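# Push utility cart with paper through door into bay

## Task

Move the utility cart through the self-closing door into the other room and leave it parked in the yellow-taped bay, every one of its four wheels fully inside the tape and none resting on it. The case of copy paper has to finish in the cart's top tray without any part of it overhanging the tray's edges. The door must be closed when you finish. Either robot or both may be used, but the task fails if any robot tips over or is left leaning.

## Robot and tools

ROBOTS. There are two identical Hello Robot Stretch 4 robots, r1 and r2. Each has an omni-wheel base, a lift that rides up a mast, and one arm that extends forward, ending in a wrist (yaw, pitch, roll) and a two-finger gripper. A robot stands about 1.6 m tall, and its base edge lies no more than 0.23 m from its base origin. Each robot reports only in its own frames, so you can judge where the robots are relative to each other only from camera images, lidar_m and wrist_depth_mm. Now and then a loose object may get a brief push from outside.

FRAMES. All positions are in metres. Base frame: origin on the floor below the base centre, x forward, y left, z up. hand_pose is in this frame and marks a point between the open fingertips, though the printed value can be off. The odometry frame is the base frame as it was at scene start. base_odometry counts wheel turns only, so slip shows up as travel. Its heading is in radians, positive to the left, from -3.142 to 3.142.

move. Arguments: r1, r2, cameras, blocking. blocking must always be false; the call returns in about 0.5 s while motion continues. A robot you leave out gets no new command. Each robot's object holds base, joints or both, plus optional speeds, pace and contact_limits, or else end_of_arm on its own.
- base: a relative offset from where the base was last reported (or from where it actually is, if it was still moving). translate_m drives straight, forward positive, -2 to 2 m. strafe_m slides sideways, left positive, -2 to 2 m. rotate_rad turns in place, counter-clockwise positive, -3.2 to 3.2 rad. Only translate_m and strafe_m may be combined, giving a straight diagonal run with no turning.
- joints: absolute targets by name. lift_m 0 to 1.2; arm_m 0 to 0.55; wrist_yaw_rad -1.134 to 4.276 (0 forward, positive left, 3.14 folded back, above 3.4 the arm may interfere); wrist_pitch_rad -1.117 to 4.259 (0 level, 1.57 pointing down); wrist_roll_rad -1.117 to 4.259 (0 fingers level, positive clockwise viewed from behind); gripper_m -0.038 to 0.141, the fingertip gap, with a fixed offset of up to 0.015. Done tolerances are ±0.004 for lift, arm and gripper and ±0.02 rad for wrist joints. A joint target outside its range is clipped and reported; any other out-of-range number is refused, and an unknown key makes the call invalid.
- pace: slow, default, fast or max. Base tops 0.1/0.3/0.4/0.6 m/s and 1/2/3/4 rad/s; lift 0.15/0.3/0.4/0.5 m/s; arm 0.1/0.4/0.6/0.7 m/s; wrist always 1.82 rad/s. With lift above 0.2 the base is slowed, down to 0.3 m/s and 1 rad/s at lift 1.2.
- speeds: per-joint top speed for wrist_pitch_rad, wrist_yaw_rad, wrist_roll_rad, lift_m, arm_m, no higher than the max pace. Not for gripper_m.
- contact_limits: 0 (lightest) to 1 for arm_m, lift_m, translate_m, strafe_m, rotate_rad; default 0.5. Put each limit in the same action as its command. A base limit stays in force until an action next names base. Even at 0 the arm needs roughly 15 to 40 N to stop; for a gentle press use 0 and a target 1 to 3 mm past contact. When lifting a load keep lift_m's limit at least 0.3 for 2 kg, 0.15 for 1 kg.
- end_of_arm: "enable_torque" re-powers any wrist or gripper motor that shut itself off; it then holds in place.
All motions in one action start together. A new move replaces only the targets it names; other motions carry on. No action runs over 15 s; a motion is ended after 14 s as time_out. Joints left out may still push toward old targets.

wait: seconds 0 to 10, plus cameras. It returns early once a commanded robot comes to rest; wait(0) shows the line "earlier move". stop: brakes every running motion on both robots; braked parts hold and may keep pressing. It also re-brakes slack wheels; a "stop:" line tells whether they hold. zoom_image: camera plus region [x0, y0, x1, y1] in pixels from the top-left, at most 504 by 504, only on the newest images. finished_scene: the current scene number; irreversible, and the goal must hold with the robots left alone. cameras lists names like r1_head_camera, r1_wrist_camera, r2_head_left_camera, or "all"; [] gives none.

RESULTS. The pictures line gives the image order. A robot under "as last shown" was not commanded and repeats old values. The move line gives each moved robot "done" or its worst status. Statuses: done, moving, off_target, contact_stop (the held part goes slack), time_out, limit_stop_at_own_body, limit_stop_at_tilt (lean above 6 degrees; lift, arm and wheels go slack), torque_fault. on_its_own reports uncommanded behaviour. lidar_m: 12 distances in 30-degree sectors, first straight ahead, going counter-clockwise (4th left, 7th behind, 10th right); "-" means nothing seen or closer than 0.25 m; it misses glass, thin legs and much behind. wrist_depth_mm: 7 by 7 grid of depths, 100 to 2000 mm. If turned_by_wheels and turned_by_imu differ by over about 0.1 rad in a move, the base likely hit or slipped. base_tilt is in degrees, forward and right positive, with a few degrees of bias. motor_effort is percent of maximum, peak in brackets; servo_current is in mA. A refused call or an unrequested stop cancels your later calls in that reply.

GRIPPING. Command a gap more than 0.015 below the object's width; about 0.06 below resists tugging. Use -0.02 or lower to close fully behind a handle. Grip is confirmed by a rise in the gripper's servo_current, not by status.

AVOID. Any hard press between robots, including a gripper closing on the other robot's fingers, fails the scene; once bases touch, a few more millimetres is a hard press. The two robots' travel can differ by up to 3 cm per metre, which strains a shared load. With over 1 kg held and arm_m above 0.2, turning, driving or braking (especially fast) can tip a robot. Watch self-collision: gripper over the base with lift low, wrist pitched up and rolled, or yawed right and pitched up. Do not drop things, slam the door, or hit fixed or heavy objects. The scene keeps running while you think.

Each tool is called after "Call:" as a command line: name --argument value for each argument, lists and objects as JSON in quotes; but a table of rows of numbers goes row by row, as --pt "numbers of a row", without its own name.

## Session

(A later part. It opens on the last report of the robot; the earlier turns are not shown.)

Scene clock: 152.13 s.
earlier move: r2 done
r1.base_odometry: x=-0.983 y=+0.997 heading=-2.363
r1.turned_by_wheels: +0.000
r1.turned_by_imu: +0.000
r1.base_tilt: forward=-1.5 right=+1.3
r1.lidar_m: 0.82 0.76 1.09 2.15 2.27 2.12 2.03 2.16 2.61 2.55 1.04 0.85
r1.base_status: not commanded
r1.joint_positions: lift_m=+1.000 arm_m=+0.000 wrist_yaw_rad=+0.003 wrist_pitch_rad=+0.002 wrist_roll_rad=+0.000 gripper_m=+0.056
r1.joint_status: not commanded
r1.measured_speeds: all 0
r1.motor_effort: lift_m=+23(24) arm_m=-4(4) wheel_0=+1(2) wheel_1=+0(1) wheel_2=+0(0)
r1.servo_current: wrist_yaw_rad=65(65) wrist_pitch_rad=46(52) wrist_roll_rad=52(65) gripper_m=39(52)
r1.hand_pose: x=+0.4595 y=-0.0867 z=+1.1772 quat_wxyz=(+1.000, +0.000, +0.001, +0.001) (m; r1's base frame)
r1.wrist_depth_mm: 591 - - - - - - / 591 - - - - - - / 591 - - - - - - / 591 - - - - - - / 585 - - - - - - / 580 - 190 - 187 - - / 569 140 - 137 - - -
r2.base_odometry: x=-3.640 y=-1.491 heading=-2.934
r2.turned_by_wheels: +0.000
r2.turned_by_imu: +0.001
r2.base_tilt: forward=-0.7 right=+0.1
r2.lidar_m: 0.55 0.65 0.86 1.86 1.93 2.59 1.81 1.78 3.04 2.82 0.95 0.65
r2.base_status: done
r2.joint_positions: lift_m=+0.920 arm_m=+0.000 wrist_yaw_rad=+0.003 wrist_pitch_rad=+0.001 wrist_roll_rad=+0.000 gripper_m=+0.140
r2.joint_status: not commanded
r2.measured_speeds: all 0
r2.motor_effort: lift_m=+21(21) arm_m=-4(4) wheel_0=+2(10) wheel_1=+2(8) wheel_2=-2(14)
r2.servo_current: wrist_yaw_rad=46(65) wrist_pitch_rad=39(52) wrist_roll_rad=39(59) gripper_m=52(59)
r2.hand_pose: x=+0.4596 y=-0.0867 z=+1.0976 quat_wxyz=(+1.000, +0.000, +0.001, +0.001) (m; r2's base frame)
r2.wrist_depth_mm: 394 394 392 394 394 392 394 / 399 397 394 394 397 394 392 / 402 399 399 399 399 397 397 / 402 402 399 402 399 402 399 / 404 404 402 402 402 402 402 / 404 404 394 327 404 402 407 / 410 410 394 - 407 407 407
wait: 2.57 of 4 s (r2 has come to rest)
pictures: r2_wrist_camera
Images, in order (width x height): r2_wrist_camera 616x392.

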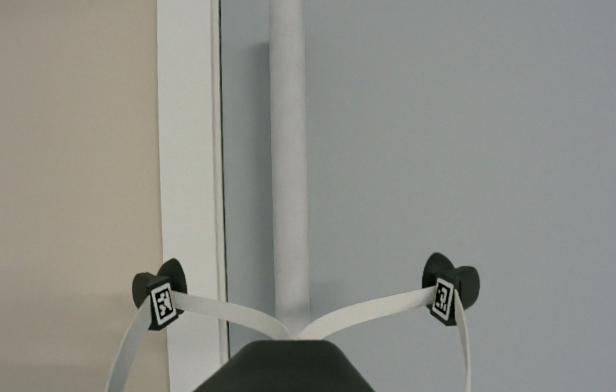

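Call:
move --r2 '{"base":{"translate_m":0.148},"pace":"slow","contact_limits":{"translate_m":0.3}}' --blocking false --cameras '[]'

Call:
wait --seconds 4 --cameras '[]'

Call:
move --r2 '{"joints":{"gripper_m":-0.03}}' --blocking false --cameras '[]'

Call:
wait --seconds 3 --cameras '["r2_wrist_camera"]'

Scene clock: 163.67 s.
move: r2 moving
r1: as last shown
r1.base_tilt: forward=-1.6 right=+1.3
r1.lidar_m: 0.81 0.79 1.06 2.17 2.23 2.10 2.04 2.12 2.66 2.56 1.05 0.83
r1.motor_effort: lift_m=+23(24) arm_m=-4(4) wheel_0=+1(2) wheel_1=+0(0) wheel_2=+0(0)
r1.servo_current: wrist_yaw_rad=39(65) wrist_pitch_rad=39(46) wrist_roll_rad=46(59) gripper_m=39(46)
r1.wrist_depth_mm: 585 - - - - - - / 597 - - - - - - / 603 - - - - - - / 597 - - - - - - / 580 - - - - - - / 580 - 190 - 187 - - / 564 140 - 136 - - -
r2.base_odometry: x=-3.653 y=-1.493 heading=-2.934
r2.turned_by_wheels: +0.000
r2.turned_by_imu: +0.001
r2.base_tilt: forward=-0.7 right=+0.0
r2.lidar_m: 0.54 0.64 0.84 1.85 1.91 2.57 1.83 1.79 3.02 2.78 0.89 0.63
r2.base_status: translate_m moving
r2.joint_positions: lift_m=+0.920 arm_m=+0.000 wrist_yaw_rad=+0.003 wrist_pitch_rad=+0.001 wrist_roll_rad=+0.000 gripper_m=+0.140
r2.joint_status: not commanded
r2.measured_speeds: translate_m=+0.049 strafe_m=+0.000 rotate_rad=+0.003 lift_m=+0.000 arm_m=+0.000 wrist_yaw_rad=+0.000 wrist_pitch_rad=+0.000 wrist_roll_rad=+0.000
r2.motor_effort: lift_m=+21(21) arm_m=-4(4) wheel_0=+5(8) wheel_1=+5(6) wheel_2=-9(10)
r2.servo_current: wrist_yaw_rad=46(52) wrist_pitch_rad=39(46) wrist_roll_rad=39(59) gripper_m=46(59)
r2.contact_limits: translate_m 0.3
r2.hand_pose: x=+0.4596 y=-0.0867 z=+1.0976 quat_wxyz=(+1.000, +0.000, +0.001, +0.001) (m; r2's base frame)
r2.wrist_depth_mm: 382 382 384 379 382 384 382 / 387 387 387 384 387 384 384 / 389 387 387 387 389 387 384 / 389 389 392 389 387 387 389 / 389 389 394 389 392 392 389 / 397 392 382 312 394 392 394 / 399 399 384 - 397 394 397
pictures: none
No camera images: "cameras" was empty.

Scene clock: 165.93 s.
earlier move: r2 done
r1.base_odometry: x=-0.983 y=+0.997 heading=-2.363
r1.turned_by_wheels: +0.000
r1.turned_by_imu: +0.000
r1.base_tilt: forward=-1.6 right=+1.3
r1.lidar_m: 0.81 0.80 1.07 2.16 2.28 2.11 2.04 2.12 2.65 2.56 1.05 0.87
r1.base_status: not commanded
r1.joint_positions: lift_m=+1.000 arm_m=+0.000 wrist_yaw_rad=+0.003 wrist_pitch_rad=+0.002 wrist_roll_rad=+0.000 gripper_m=+0.056
r1.joint_status: not commanded
r1.measured_speeds: all 0
r1.motor_effort: lift_m=+23(24) arm_m=-4(4) wheel_0=+1(2) wheel_1=+0(1) wheel_2=+0(0)
r1.servo_current: wrist_yaw_rad=59(72) wrist_pitch_rad=46(52) wrist_roll_rad=52(65) gripper_m=46(46)
r1.hand_pose: x=+0.4595 y=-0.0867 z=+1.1772 quat_wxyz=(+1.000, +0.000, +0.001, +0.001) (m; r1's base frame)
r1.wrist_depth_mm: 591 - - - - - - / 597 - - - - - - / 597 - - - - - - / 591 - - - - - - / 585 - - - - - - / 585 - 190 - 187 - - / 564 141 - 137 - - -
r2.base_odometry: x=-3.785 y=-1.521 heading=-2.934
r2.turned_by_wheels: +0.000
r2.turned_by_imu: +0.000
r2.base_tilt: forward=-0.7 right=+0.1
r2.lidar_m: 0.40 0.48 0.65 1.65 1.92 2.60 1.97 1.92 3.03 2.16 0.73 0.51
r2.base_status: done
r2.joint_positions: lift_m=+0.920 arm_m=+0.000 wrist_yaw_rad=+0.003 wrist_pitch_rad=+0.001 wrist_roll_rad=+0.000 gripper_m=+0.140
r2.joint_status: not commanded
r2.measured_speeds: all 0
r2.motor_effort: lift_m=+21(21) arm_m=-4(4) wheel_0=+4(10) wheel_1=+5(8) wheel_2=-7(10)
r2.servo_current: wrist_yaw_rad=33(59) wrist_pitch_rad=39(46) wrist_roll_rad=46(59) gripper_m=52(59)
r2.contact_limits: translate_m 0.3
r2.hand_pose: x=+0.4596 y=-0.0867 z=+1.0976 quat_wxyz=(+1.000, +0.000, +0.001, +0.001) (m; r2's base frame)
r2.wrist_depth_mm: 251 237 251 250 251 249 249 / 251 239 252 252 251 251 250 / 254 241 254 253 252 254 252 / 254 242 255 253 254 254 254 / 256 243 256 256 256 256 255 / 258 244 216 186 257 257 257 / 260 246 259 - 259 257 258
wait: 2.27 of 4 s (r2 has come to rest)
pictures: none
No camera images: "cameras" was empty.

Scene clock: 166.43 s.
move: r2 moving
r1: as last shown
r1.lidar_m: 0.81 0.78 1.09 2.17 2.25 2.13 2.02 2.15 2.66 2.55 1.06 0.86
r1.motor_effort: lift_m=+23(23) arm_m=-4(4) wheel_0=+0(2) wheel_1=+0(0) wheel_2=+0(0)
r1.servo_current: wrist_yaw_rad=39(78) wrist_pitch_rad=39(52) wrist_roll_rad=59(65) gripper_m=46(46)
r1.wrist_depth_mm: 591 - - - - - - / 591 - - - - - - / 591 - - - - - - / 585 - - - - - - / 580 - - - - - - / 585 - 191 - 187 - - / 569 141 - 137 - - -
r2.base_odometry: x=-3.785 y=-1.521 heading=-2.934
r2.turned_by_wheels: +0.000
r2.turned_by_imu: +0.000
r2.base_tilt: forward=-0.7 right=+0.0
r2.lidar_m: 0.41 0.49 0.68 1.69 1.90 2.55 1.95 1.92 3.05 2.18 0.71 0.49
r2.base_status: not commanded
r2.joint_positions: lift_m=+0.920 arm_m=+0.000 wrist_yaw_rad=+0.003 wrist_pitch_rad=+0.001 wrist_roll_rad=+0.000 gripper_m=+0.128
r2.joint_status: gripper_m moving
r2.measured_speeds: all 0
r2.motor_effort: lift_m=+21(21) arm_m=-4(4) wheel_0=+4(4) wheel_1=+5(5) wheel_2=-7(7)
r2.servo_current: wrist_yaw_rad=46(59) wrist_pitch_rad=39(46) wrist_roll_rad=46(52) gripper_m=85(111)
r2.contact_limits: translate_m 0.3
r2.hand_pose: x=+0.4596 y=-0.0867 z=+1.0976 quat_wxyz=(+1.000, +0.000, +0.001, +0.001) (m; r2's base frame)
r2.wrist_depth_mm: 250 237 250 250 250 250 249 / 252 239 251 251 250 252 251 / 253 240 252 253 254 253 252 / 254 242 255 254 254 254 255 / 256 245 256 257 256 256 255 / 258 245 204 185 256 257 257 / 259 246 259 - 258 259 258
pictures: none
No camera images: "cameras" was empty.

Scene clock: 168.43 s.
earlier move: r2 done
r1.base_odometry: x=-0.983 y=+0.997 heading=-2.363
r1.turned_by_wheels: +0.000
r1.turned_by_imu: +0.000
r1.base_tilt: forward=-1.6 right=+1.2
r1.lidar_m: 0.80 0.80 1.09 2.16 2.27 2.12 2.03 2.16 2.67 2.55 1.04 0.83
r1.base_status: not commanded
r1.joint_positions: lift_m=+1.000 arm_m=+0.000 wrist_yaw_rad=+0.003 wrist_pitch_rad=+0.002 wrist_roll_rad=+0.000 gripper_m=+0.056
r1.joint_status: not commanded
r1.measured_speeds: all 0
r1.motor_effort: lift_m=+23(24) arm_m=-4(4) wheel_0=+1(2) wheel_1=+0(0) wheel_2=+0(0)
r1.servo_current: wrist_yaw_rad=52(78) wrist_pitch_rad=39(52) wrist_roll_rad=39(72) gripper_m=46(46)
r1.hand_pose: x=+0.4595 y=-0.0867 z=+1.1772 quat_wxyz=(+1.000, +0.000, +0.001, +0.001) (m; r1's base frame)
r1.wrist_depth_mm: 597 - - - - - - / 591 - - - - - - / 585 - - - - - - / 591 - - - - - - / 585 - - - - - - / 580 - 190 - 187 - - / 569 140 - 137 - - -
r2.base_odometry: x=-3.785 y=-1.521 heading=-2.933
r2.turned_by_wheels: +0.001
r2.turned_by_imu: +0.002
r2.base_tilt: forward=-0.6 right=+0.0
r2.lidar_m: 0.40 0.49 0.67 1.66 1.95 2.59 1.96 1.89 3.04 2.15 0.71 0.48
r2.base_status: not commanded
r2.joint_positions: lift_m=+0.920 arm_m=+0.000 wrist_yaw_rad=+0.015 wrist_pitch_rad=+0.001 wrist_roll_rad=+0.000 gripper_m=-0.028
r2.joint_status: all done
r2.measured_speeds: all 0
r2.on_its_own: wrist_yaw_rad is at rest, and its servo_current (111 mA) is outside its rest range (0 to 104 mA)
r2.motor_effort: lift_m=+21(21) arm_m=-4(4) wheel_0=+4(5) wheel_1=+4(5) wheel_2=+10(11)
r2.servo_current: wrist_yaw_rad=111(111) wrist_pitch_rad=46(46) wrist_roll_rad=39(59) gripper_m=143(254)
r2.contact_limits: translate_m 0.3
r2.hand_pose: x=+0.4606 y=-0.0830 z=+1.0976 quat_wxyz=(+1.000, +0.000, +0.001, +0.008) (m; r2's base frame)
r2.wrist_depth_mm: 252 236 245 165 239 236 235 / 254 239 245 165 239 238 236 / 256 240 246 166 242 238 237 / 258 241 248 167 242 240 237 / 259 243 250 167 244 242 239 / 262 243 184 168 180 243 240 / 264 245 252 - 246 244 241
wait: 2.00 of 3 s (r2 has come to rest)
pictures: r2_wrist_camera
Images, in order (width x height): r2_wrist_camera 616x392.

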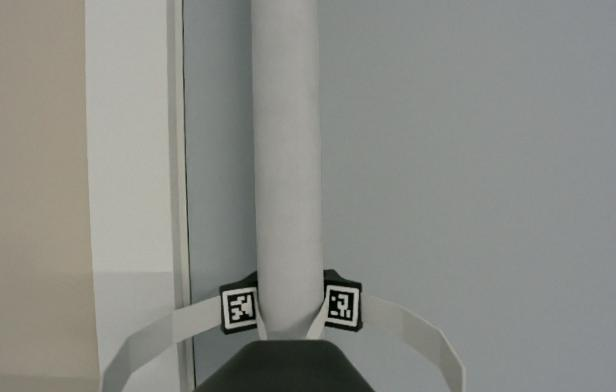

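Call:
move --r2 '{"base":{"translate_m":-0.191,"strafe_m":-0.093},"joints":{"wrist_yaw_rad":0.2},"pace":"slow","speeds":{"wrist_yaw_rad":0.09}}' --blocking false --cameras '[]'

Call:
wait --seconds 3.5 --cameras '["r2_wrist_camera"]'

Scene clock: 192.93 s.
move: r2 moving
r1: as last shown
r1.base_tilt: forward=-1.6 right=+1.3
r1.lidar_m: 0.81 0.78 1.09 2.16 2.26 2.10 2.02 2.15 2.64 2.54 1.02 0.85
r1.motor_effort: lift_m=+23(23) arm_m=-4(4) wheel_0=+1(1) wheel_1=+0(0) wheel_2=+0(0)
r1.servo_current: wrist_yaw_rad=52(65) wrist_pitch_rad=46(52) wrist_roll_rad=13(65) gripper_m=39(46)
r1.wrist_depth_mm: 591 - - - - - - / 597 - - - - - - / 591 - - - - - - / 591 - - - - - - / 591 - - - - - - / 580 - 190 - 187 - - / 569 140 - 137 - - -
r2.base_odometry: x=-3.775 y=-1.513 heading=-2.932
r2.turned_by_wheels: +0.001
r2.turned_by_imu: +0.001
r2.base_tilt: forward=-0.6 right=+0.0
r2.lidar_m: 0.39 0.50 0.70 1.71 1.93 2.58 1.96 1.89 3.05 2.18 0.72 0.50
r2.base_status: translate_m moving; strafe_m moving
r2.joint_positions: lift_m=+0.920 arm_m=+0.000 wrist_yaw_rad=+0.050 wrist_pitch_rad=+0.001 wrist_roll_rad=+0.000 gripper_m=-0.028
r2.joint_status: wrist_yaw_rad moving
r2.measured_speeds: translate_m=-0.049 strafe_m=-0.024 rotate_rad=+0.001 lift_m=+0.000 arm_m=+0.000 wrist_yaw_rad=+0.089 wrist_pitch_rad=+0.000 wrist_roll_rad=+0.000
r2.motor_effort: lift_m=+21(21) arm_m=-4(4) wheel_0=-4(5) wheel_1=-11(11) wheel_2=+23(24)
r2.servo_current: wrist_yaw_rad=85(117) wrist_pitch_rad=33(46) wrist_roll_rad=52(52) gripper_m=143(150)
r2.hand_pose: x=+0.4633 y=-0.0729 z=+1.0976 quat_wxyz=(+1.000, +0.000, +0.001, +0.025) (m; r2's base frame)
r2.wrist_depth_mm: 266 248 245 163 236 235 231 / 268 249 246 164 238 236 233 / 268 251 248 165 240 236 234 / 272 252 250 167 241 238 235 / 272 255 251 166 244 239 236 / 276 256 186 167 181 241 237 / 276 272 254 - 245 240 240
pictures: none
No camera images: "cameras" was empty.

Scene clock: 195.73 s.
earlier move: r2 done
r1.base_odometry: x=-0.983 y=+0.997 heading=-2.363
r1.turned_by_wheels: +0.000
r1.turned_by_imu: +0.000
r1.base_tilt: forward=-1.6 right=+1.3
r1.lidar_m: 0.84 0.79 1.08 2.15 2.26 2.10 2.03 2.15 2.65 2.55 1.04 0.98
r1.base_status: not commanded
r1.joint_positions: lift_m=+1.000 arm_m=+0.000 wrist_yaw_rad=+0.003 wrist_pitch_rad=+0.002 wrist_roll_rad=+0.000 gripper_m=+0.056
r1.joint_status: not commanded
r1.measured_speeds: all 0
r1.motor_effort: lift_m=+23(24) arm_m=-4(4) wheel_0=+1(1) wheel_1=+0(0) wheel_2=+0(0)
r1.servo_current: wrist_yaw_rad=39(72) wrist_pitch_rad=39(52) wrist_roll_rad=46(65) gripper_m=46(52)
r1.hand_pose: x=+0.4595 y=-0.0867 z=+1.1772 quat_wxyz=(+1.000, +0.000, +0.001, +0.001) (m; r1's base frame)
r1.wrist_depth_mm: 591 - - - - - - / 591 - - - - - - / 591 - - - - - 809 / 585 - - - - - 809 / 585 - - - - - 831 / 574 - 190 - 187 - 831 / 569 140 - 137 - - -
r2.base_odometry: x=-3.619 y=-1.391 heading=-2.931
r2.turned_by_wheels: +0.001
r2.turned_by_imu: +0.003
r2.base_tilt: forward=-0.7 right=+0.1
r2.lidar_m: 0.38 0.70 0.95 1.93 2.00 2.69 1.73 1.72 2.94 2.79 0.94 0.54
r2.base_status: done
r2.joint_positions: lift_m=+0.920 arm_m=+0.000 wrist_yaw_rad=+0.216 wrist_pitch_rad=+0.001 wrist_roll_rad=+0.000 gripper_m=-0.028
r2.joint_status: all done
r2.measured_speeds: all 0
r2.motor_effort: lift_m=+21(21) arm_m=-4(4) wheel_0=+7(9) wheel_1=-6(11) wheel_2=+20(26)
r2.servo_current: wrist_yaw_rad=85(117) wrist_pitch_rad=39(46) wrist_roll_rad=46(59) gripper_m=137(150)
r2.hand_pose: x=+0.4714 y=-0.0235 z=+1.0976 quat_wxyz=(+0.994, +0.000, +0.001, +0.108) (m; r2's base frame)
r2.wrist_depth_mm: - - 244 167 238 235 232 / - 480 246 163 239 236 233 / - - 247 168 239 236 234 / - - 248 168 240 238 236 / - - 250 166 244 239 236 / - - 183 168 242 241 238 / - - 253 - 245 241 239
wait: 2.80 of 3.5 s (r2 has come to rest)
pictures: r2_wrist_camera
Images, in order (width x height): r2_wrist_camera 616x392.

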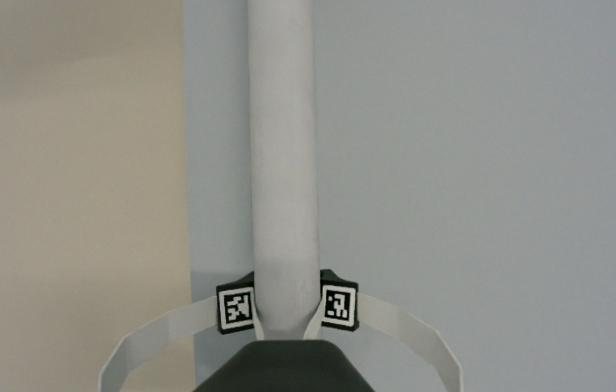

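Call:
move --r2 '{"base":{"translate_m":-0.206,"strafe_m":-0.1665},"joints":{"wrist_yaw_rad":0.46},"speeds":{"wrist_yaw_rad":0.095},"pace":"slow"}' --r1 '{"base":{"strafe_m":-0.25}}' --blocking false --cameras '[]'

Call:
wait --seconds 2.5 --cameras '[]'

Call:
wait --seconds 4 --cameras '["r2_wrist_camera","r1_head_camera"]'

Scene clock: 215.60 s.
move: r1 moving; r2 moving
r1.base_odometry: x=-1.009 y=+1.023 heading=-2.363
r1.turned_by_wheels: +0.000
r1.turned_by_imu: +0.000
r1.base_tilt: forward=-1.6 right=+1.2
r1.lidar_m: 0.86 0.82 1.07 2.19 2.30 2.12 2.03 2.13 2.59 2.53 1.07 0.99
r1.base_status: strafe_m moving
r1.joint_positions: lift_m=+1.000 arm_m=+0.000 wrist_yaw_rad=+0.003 wrist_pitch_rad=+0.002 wrist_roll_rad=+0.000 gripper_m=+0.056
r1.joint_status: not commanded
r1.measured_speeds: translate_m=+0.000 strafe_m=-0.140 rotate_rad=-0.001 lift_m=+0.000 arm_m=+0.000 wrist_yaw_rad=+0.000 wrist_pitch_rad=+0.000 wrist_roll_rad=+0.000
r1.motor_effort: lift_m=+23(23) arm_m=-4(4) wheel_0=+8(11) wheel_1=-8(10) wheel_2=+2(2)
r1.servo_current: wrist_yaw_rad=59(65) wrist_pitch_rad=46(46) wrist_roll_rad=59(65) gripper_m=39(39)
r1.hand_pose: x=+0.4595 y=-0.0867 z=+1.1772 quat_wxyz=(+1.000, +0.000, +0.001, +0.001) (m; r1's base frame)
r1.wrist_depth_mm: 591 - - - - - - / 597 - - - - - - / 591 - - - - - - / 597 - - - - 798 - / 591 - - - - 798 - / 591 - 190 - 188 - - / 580 141 - 136 - - -
r2.base_odometry: x=-3.610 y=-1.380 heading=-2.929
r2.turned_by_wheels: +0.002
r2.turned_by_imu: +0.003
r2.base_tilt: forward=-0.6 right=+0.0
r2.lidar_m: 0.39 0.70 0.92 1.93 2.03 2.71 1.72 1.72 2.94 2.78 0.93 0.52
r2.base_status: translate_m moving; strafe_m moving
r2.joint_positions: lift_m=+0.920 arm_m=+0.000 wrist_yaw_rad=+0.253 wrist_pitch_rad=+0.001 wrist_roll_rad=+0.000 gripper_m=-0.028
r2.joint_status: wrist_yaw_rad moving
r2.measured_speeds: translate_m=-0.040 strafe_m=-0.033 rotate_rad=+0.000 lift_m=+0.000 arm_m=+0.000 wrist_yaw_rad=+0.090 wrist_pitch_rad=+0.000 wrist_roll_rad=+0.000
r2.motor_effort: lift_m=+21(21) arm_m=-4(4) wheel_0=+10(15) wheel_1=-11(12) wheel_2=+23(24)
r2.servo_current: wrist_yaw_rad=46(85) wrist_pitch_rad=39(39) wrist_roll_rad=46(59) gripper_m=137(143)
r2.hand_pose: x=+0.4720 y=-0.0124 z=+1.0976 quat_wxyz=(+0.992, +0.000, +0.001, +0.126) (m; r2's base frame)
r2.wrist_depth_mm: - - 245 165 236 232 229 / - - 246 166 238 233 229 / - - 248 165 239 235 230 / - - 250 166 241 236 234 / - - 251 167 242 236 234 / - - 184 167 181 238 236 / - - 254 - 245 238 236
pictures: none
No camera images: "cameras" was empty.

Scene clock: 217.23 s.
earlier move: r1 done; r2 moving
r1.base_odometry: x=-1.159 y=+1.175 heading=-2.363
r1.turned_by_wheels: +0.000
r1.turned_by_imu: -0.002
r1.base_tilt: forward=-1.6 right=+1.3
r1.lidar_m: 0.95 0.93 1.07 2.41 2.51 2.12 2.03 2.16 2.37 2.30 1.04 0.86
r1.base_status: done
r1.joint_positions: lift_m=+1.000 arm_m=+0.000 wrist_yaw_rad=+0.003 wrist_pitch_rad=+0.002 wrist_roll_rad=+0.000 gripper_m=+0.056
r1.joint_status: not commanded
r1.measured_speeds: all 0
r1.motor_effort: lift_m=+23(24) arm_m=-4(4) wheel_0=-1(11) wheel_1=+1(11) wheel_2=+0(2)
r1.servo_current: wrist_yaw_rad=46(72) wrist_pitch_rad=39(52) wrist_roll_rad=52(72) gripper_m=39(52)
r1.hand_pose: x=+0.4595 y=-0.0867 z=+1.1773 quat_wxyz=(+1.000, +0.000, +0.001, +0.001) (m; r1's base frame)
r1.wrist_depth_mm: - - - - - - 539 / - - - - - - 549 / - - - - 946 - 554 / - - - - 917 - 559 / - - - - 931 - 559 / - - 190 - 187 - 559 / - 141 - 137 - 609 559
r2.base_odometry: x=-3.514 y=-1.261 heading=-2.928
r2.turned_by_wheels: +0.001
r2.turned_by_imu: +0.019
r2.base_tilt: forward=-0.6 right=+0.0
r2.lidar_m: 0.41 0.49 1.12 2.04 2.16 2.90 1.54 1.56 2.80 2.71 1.12 0.58
r2.base_status: translate_m moving; strafe_m moving
r2.joint_positions: lift_m=+0.920 arm_m=+0.000 wrist_yaw_rad=+0.409 wrist_pitch_rad=+0.001 wrist_roll_rad=+0.000 gripper_m=-0.028
r2.joint_status: wrist_yaw_rad moving
r2.measured_speeds: translate_m=-0.072 strafe_m=-0.075 rotate_rad=+0.006 lift_m=+0.000 arm_m=+0.000 wrist_yaw_rad=+0.097 wrist_pitch_rad=+0.000 wrist_roll_rad=+0.000
r2.motor_effort: lift_m=+21(21) arm_m=-4(4) wheel_0=+12(19) wheel_1=-8(12) wheel_2=+21(25)
r2.servo_current: wrist_yaw_rad=98(124) wrist_pitch_rad=46(46) wrist_roll_rad=46(59) gripper_m=124(143)
r2.hand_pose: x=+0.4703 y=+0.0346 z=+1.0976 quat_wxyz=(+0.979, +0.000, +0.001, +0.203) (m; r2's base frame)
r2.wrist_depth_mm: - - 246 167 234 228 222 / - - 249 163 236 227 223 / - - 250 168 236 229 225 / - - 251 168 237 231 226 / - - 253 167 239 232 227 / - - 182 167 236 232 229 / - - 257 - - 232 229
wait: 1.63 of 2.5 s (r1 has come to rest)
pictures: none
No camera images: "cameras" was empty.

Scene clock: 218.97 s.
earlier move: r2 done
r1.base_odometry: x=-1.159 y=+1.175 heading=-2.363
r1.turned_by_wheels: +0.000
r1.turned_by_imu: +0.000
r1.base_tilt: forward=-1.6 right=+1.3
r1.lidar_m: 0.99 0.91 1.07 2.42 2.49 2.11 2.03 2.16 2.39 2.32 1.05 0.86
r1.base_status: done
r1.joint_positions: lift_m=+1.000 arm_m=+0.000 wrist_yaw_rad=+0.003 wrist_pitch_rad=+0.002 wrist_roll_rad=+0.000 gripper_m=+0.056
r1.joint_status: not commanded
r1.measured_speeds: all 0
r1.motor_effort: lift_m=+23(24) arm_m=-4(4) wheel_0=-1(11) wheel_1=+1(11) wheel_2=+0(2)
r1.servo_current: wrist_yaw_rad=72(72) wrist_pitch_rad=39(52) wrist_roll_rad=59(72) gripper_m=46(52)
r1.hand_pose: x=+0.4595 y=-0.0867 z=+1.1773 quat_wxyz=(+1.000, +0.000, +0.001, +0.001) (m; r1's base frame)
r1.wrist_depth_mm: - - - - - - 539 / - - - - - - 544 / - - - - - - 554 / - - - - 1008 - 554 / - - - - 1008 - 559 / - - 190 - 187 - 559 / - 141 - 137 - 603 554
r2.base_odometry: x=-3.453 y=-1.185 heading=-2.929
r2.turned_by_wheels: +0.000
r2.turned_by_imu: +0.033
r2.base_tilt: forward=-0.6 right=+0.0
r2.lidar_m: 0.38 0.47 1.24 2.11 2.21 3.08 1.48 2.03 2.73 2.62 1.16 0.57
r2.base_status: done
r2.joint_positions: lift_m=+0.920 arm_m=+0.000 wrist_yaw_rad=+0.474 wrist_pitch_rad=+0.001 wrist_roll_rad=+0.000 gripper_m=-0.029
r2.joint_status: all done
r2.measured_speeds: all 0
r2.motor_effort: lift_m=+21(21) arm_m=-5(5) wheel_0=+15(21) wheel_1=-5(12) wheel_2=+19(25)
r2.servo_current: wrist_yaw_rad=65(124) wrist_pitch_rad=33(46) wrist_roll_rad=59(59) gripper_m=111(143)
r2.hand_pose: x=+0.4675 y=+0.0538 z=+1.0976 quat_wxyz=(+0.972, +0.000, +0.001, +0.235) (m; r2's base frame)
r2.wrist_depth_mm: - - 247 166 233 224 219 / - - 250 166 233 226 220 / - - 252 167 235 228 222 / - - 252 167 236 229 223 / - - 255 168 238 230 224 / - - 182 168 181 230 224 / - - 258 - 239 229 227
wait: 1.73 of 4 s (r2 has come to rest)
pictures: r1_head_camera, r2_wrist_camera
Images, in order (width x height): r1_head_camera 420x560, r2_wrist_camera 616x392.

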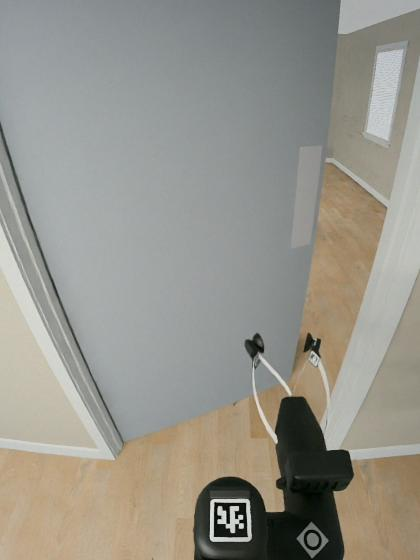

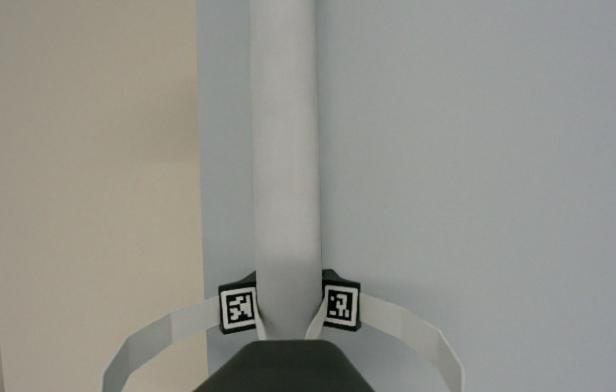

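Call:
move --r2 '{"base":{"translate_m":-0.198,"strafe_m":-0.249},"joints":{"wrist_yaw_rad":0.71},"speeds":{"wrist_yaw_rad":0.08},"pace":"slow"}' --blocking false --cameras '[]'

Call:
wait --seconds 5 --cameras '["r2_wrist_camera","r1_head_camera"]'

Scene clock: 228.07 s.
move: r2 moving
r1: as last shown
r1.lidar_m: 1.00 0.92 1.06 2.41 2.54 2.13 2.03 2.16 2.41 2.30 1.07 0.86
r1.motor_effort: lift_m=+23(23) arm_m=-4(4) wheel_0=+0(1) wheel_1=+1(1) wheel_2=+0(0)
r1.servo_current: wrist_yaw_rad=46(72) wrist_pitch_rad=52(52) wrist_roll_rad=59(72) gripper_m=39(46)
r1.wrist_depth_mm: - - - - - - 544 / - - - - - - 544 / - - - - - - 554 / - - - - 1025 - 554 / - - - - 1008 - 559 / - - 191 - 187 - 554 / - 141 - 137 - 603 559
r2.base_odometry: x=-3.447 y=-1.174 heading=-2.927
r2.turned_by_wheels: +0.002
r2.turned_by_imu: +0.002
r2.base_tilt: forward=-0.6 right=+0.0
r2.lidar_m: 0.40 0.46 1.28 2.12 2.23 3.10 1.46 3.65 2.70 2.62 1.18 0.60
r2.base_status: translate_m moving; strafe_m moving
r2.joint_positions: lift_m=+0.920 arm_m=+0.000 wrist_yaw_rad=+0.505 wrist_pitch_rad=+0.001 wrist_roll_rad=+0.000 gripper_m=-0.029
r2.joint_status: wrist_yaw_rad moving
r2.measured_speeds: translate_m=-0.031 strafe_m=-0.038 rotate_rad=-0.001 lift_m=+0.000 arm_m=+0.000 wrist_yaw_rad=+0.081 wrist_pitch_rad=+0.000 wrist_roll_rad=+0.000
r2.motor_effort: lift_m=+21(21) arm_m=-5(5) wheel_0=+11(17) wheel_1=-10(11) wheel_2=+21(23)
r2.servo_current: wrist_yaw_rad=26(98) wrist_pitch_rad=33(39) wrist_roll_rad=46(52) gripper_m=117(117)
r2.hand_pose: x=+0.4656 y=+0.0631 z=+1.0976 quat_wxyz=(+0.968, +0.000, +0.001, +0.250) (m; r2's base frame)
r2.wrist_depth_mm: - - 249 164 232 223 216 / - - 251 165 233 224 218 / - - 252 165 235 226 220 / - - 253 166 236 227 221 / - - 254 167 236 229 222 / - - 184 168 181 228 223 / - - - - 238 227 224
pictures: none
No camera images: "cameras" was empty.

Scene clock: 232.70 s.
earlier move: r2 done
r1.base_odometry: x=-1.159 y=+1.175 heading=-2.363
r1.turned_by_wheels: +0.000
r1.turned_by_imu: +0.000
r1.base_tilt: forward=-1.6 right=+1.3
r1.lidar_m: 1.05 0.92 1.07 2.41 2.53 2.12 2.03 2.14 2.39 2.31 1.05 0.87
r1.base_status: not commanded
r1.joint_positions: lift_m=+1.000 arm_m=+0.000 wrist_yaw_rad=+0.003 wrist_pitch_rad=+0.002 wrist_roll_rad=+0.000 gripper_m=+0.056
r1.joint_status: not commanded
r1.measured_speeds: all 0
r1.motor_effort: lift_m=+23(23) arm_m=-4(4) wheel_0=+0(1) wheel_1=+0(1) wheel_2=+0(0)
r1.servo_current: wrist_yaw_rad=59(72) wrist_pitch_rad=46(52) wrist_roll_rad=52(72) gripper_m=39(52)
r1.hand_pose: x=+0.4595 y=-0.0867 z=+1.1773 quat_wxyz=(+1.000, +0.000, +0.001, +0.001) (m; r1's base frame)
r1.wrist_depth_mm: - - - - - - 539 / - - - - - - 539 / - - - - - - 554 / - - - 1138 - - 554 / - - - 1182 - - 554 / - - 190 - 187 - 559 / - 140 - 137 - 603 554
r2.base_odometry: x=-3.312 y=-0.900 heading=-2.927
r2.turned_by_wheels: +0.000
r2.turned_by_imu: +0.243
r2.base_tilt: forward=-0.6 right=+0.0
r2.lidar_m: 0.37 0.37 1.96 2.38 2.78 1.42 1.36 2.77 2.36 1.91 1.08 0.60
r2.base_status: done
r2.joint_positions: lift_m=+0.920 arm_m=+0.000 wrist_yaw_rad=+0.729 wrist_pitch_rad=+0.001 wrist_roll_rad=+0.000 gripper_m=-0.029
r2.joint_status: all done
r2.measured_speeds: all 0
r2.on_its_own: wrist_yaw_rad is at rest, and its servo_current (117 mA) is outside its rest range (0 to 104 mA)
r2.motor_effort: lift_m=+21(21) arm_m=-4(5) wheel_0=+12(27) wheel_1=-1(13) wheel_2=+12(25)
r2.servo_current: wrist_yaw_rad=117(124) wrist_pitch_rad=39(46) wrist_roll_rad=39(72) gripper_m=111(124)
r2.hand_pose: x=+0.4443 y=+0.1268 z=+1.0976 quat_wxyz=(+0.934, +0.000, +0.000, +0.356) (m; r2's base frame)
r2.wrist_depth_mm: - - - 166 218 196 - / - - - 163 220 199 185 / - - - 167 220 200 186 / - - - 167 222 201 187 / - - - 167 224 202 186 / - - 183 168 181 204 189 / - - - - 224 195 190
wait: 4.63 of 5 s (r2 has come to rest)
pictures: r1_head_camera, r2_wrist_camera
Images, in order (width x height): r1_head_camera 420x560, r2_wrist_camera 616x392.

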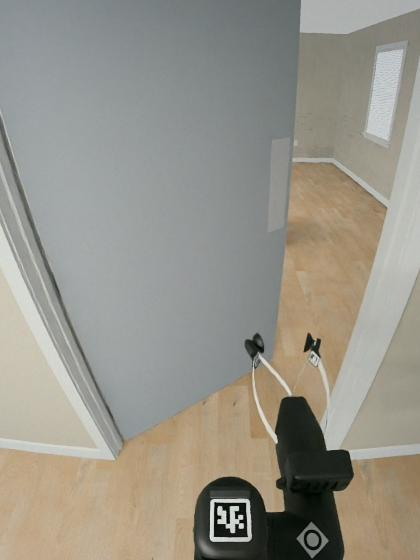

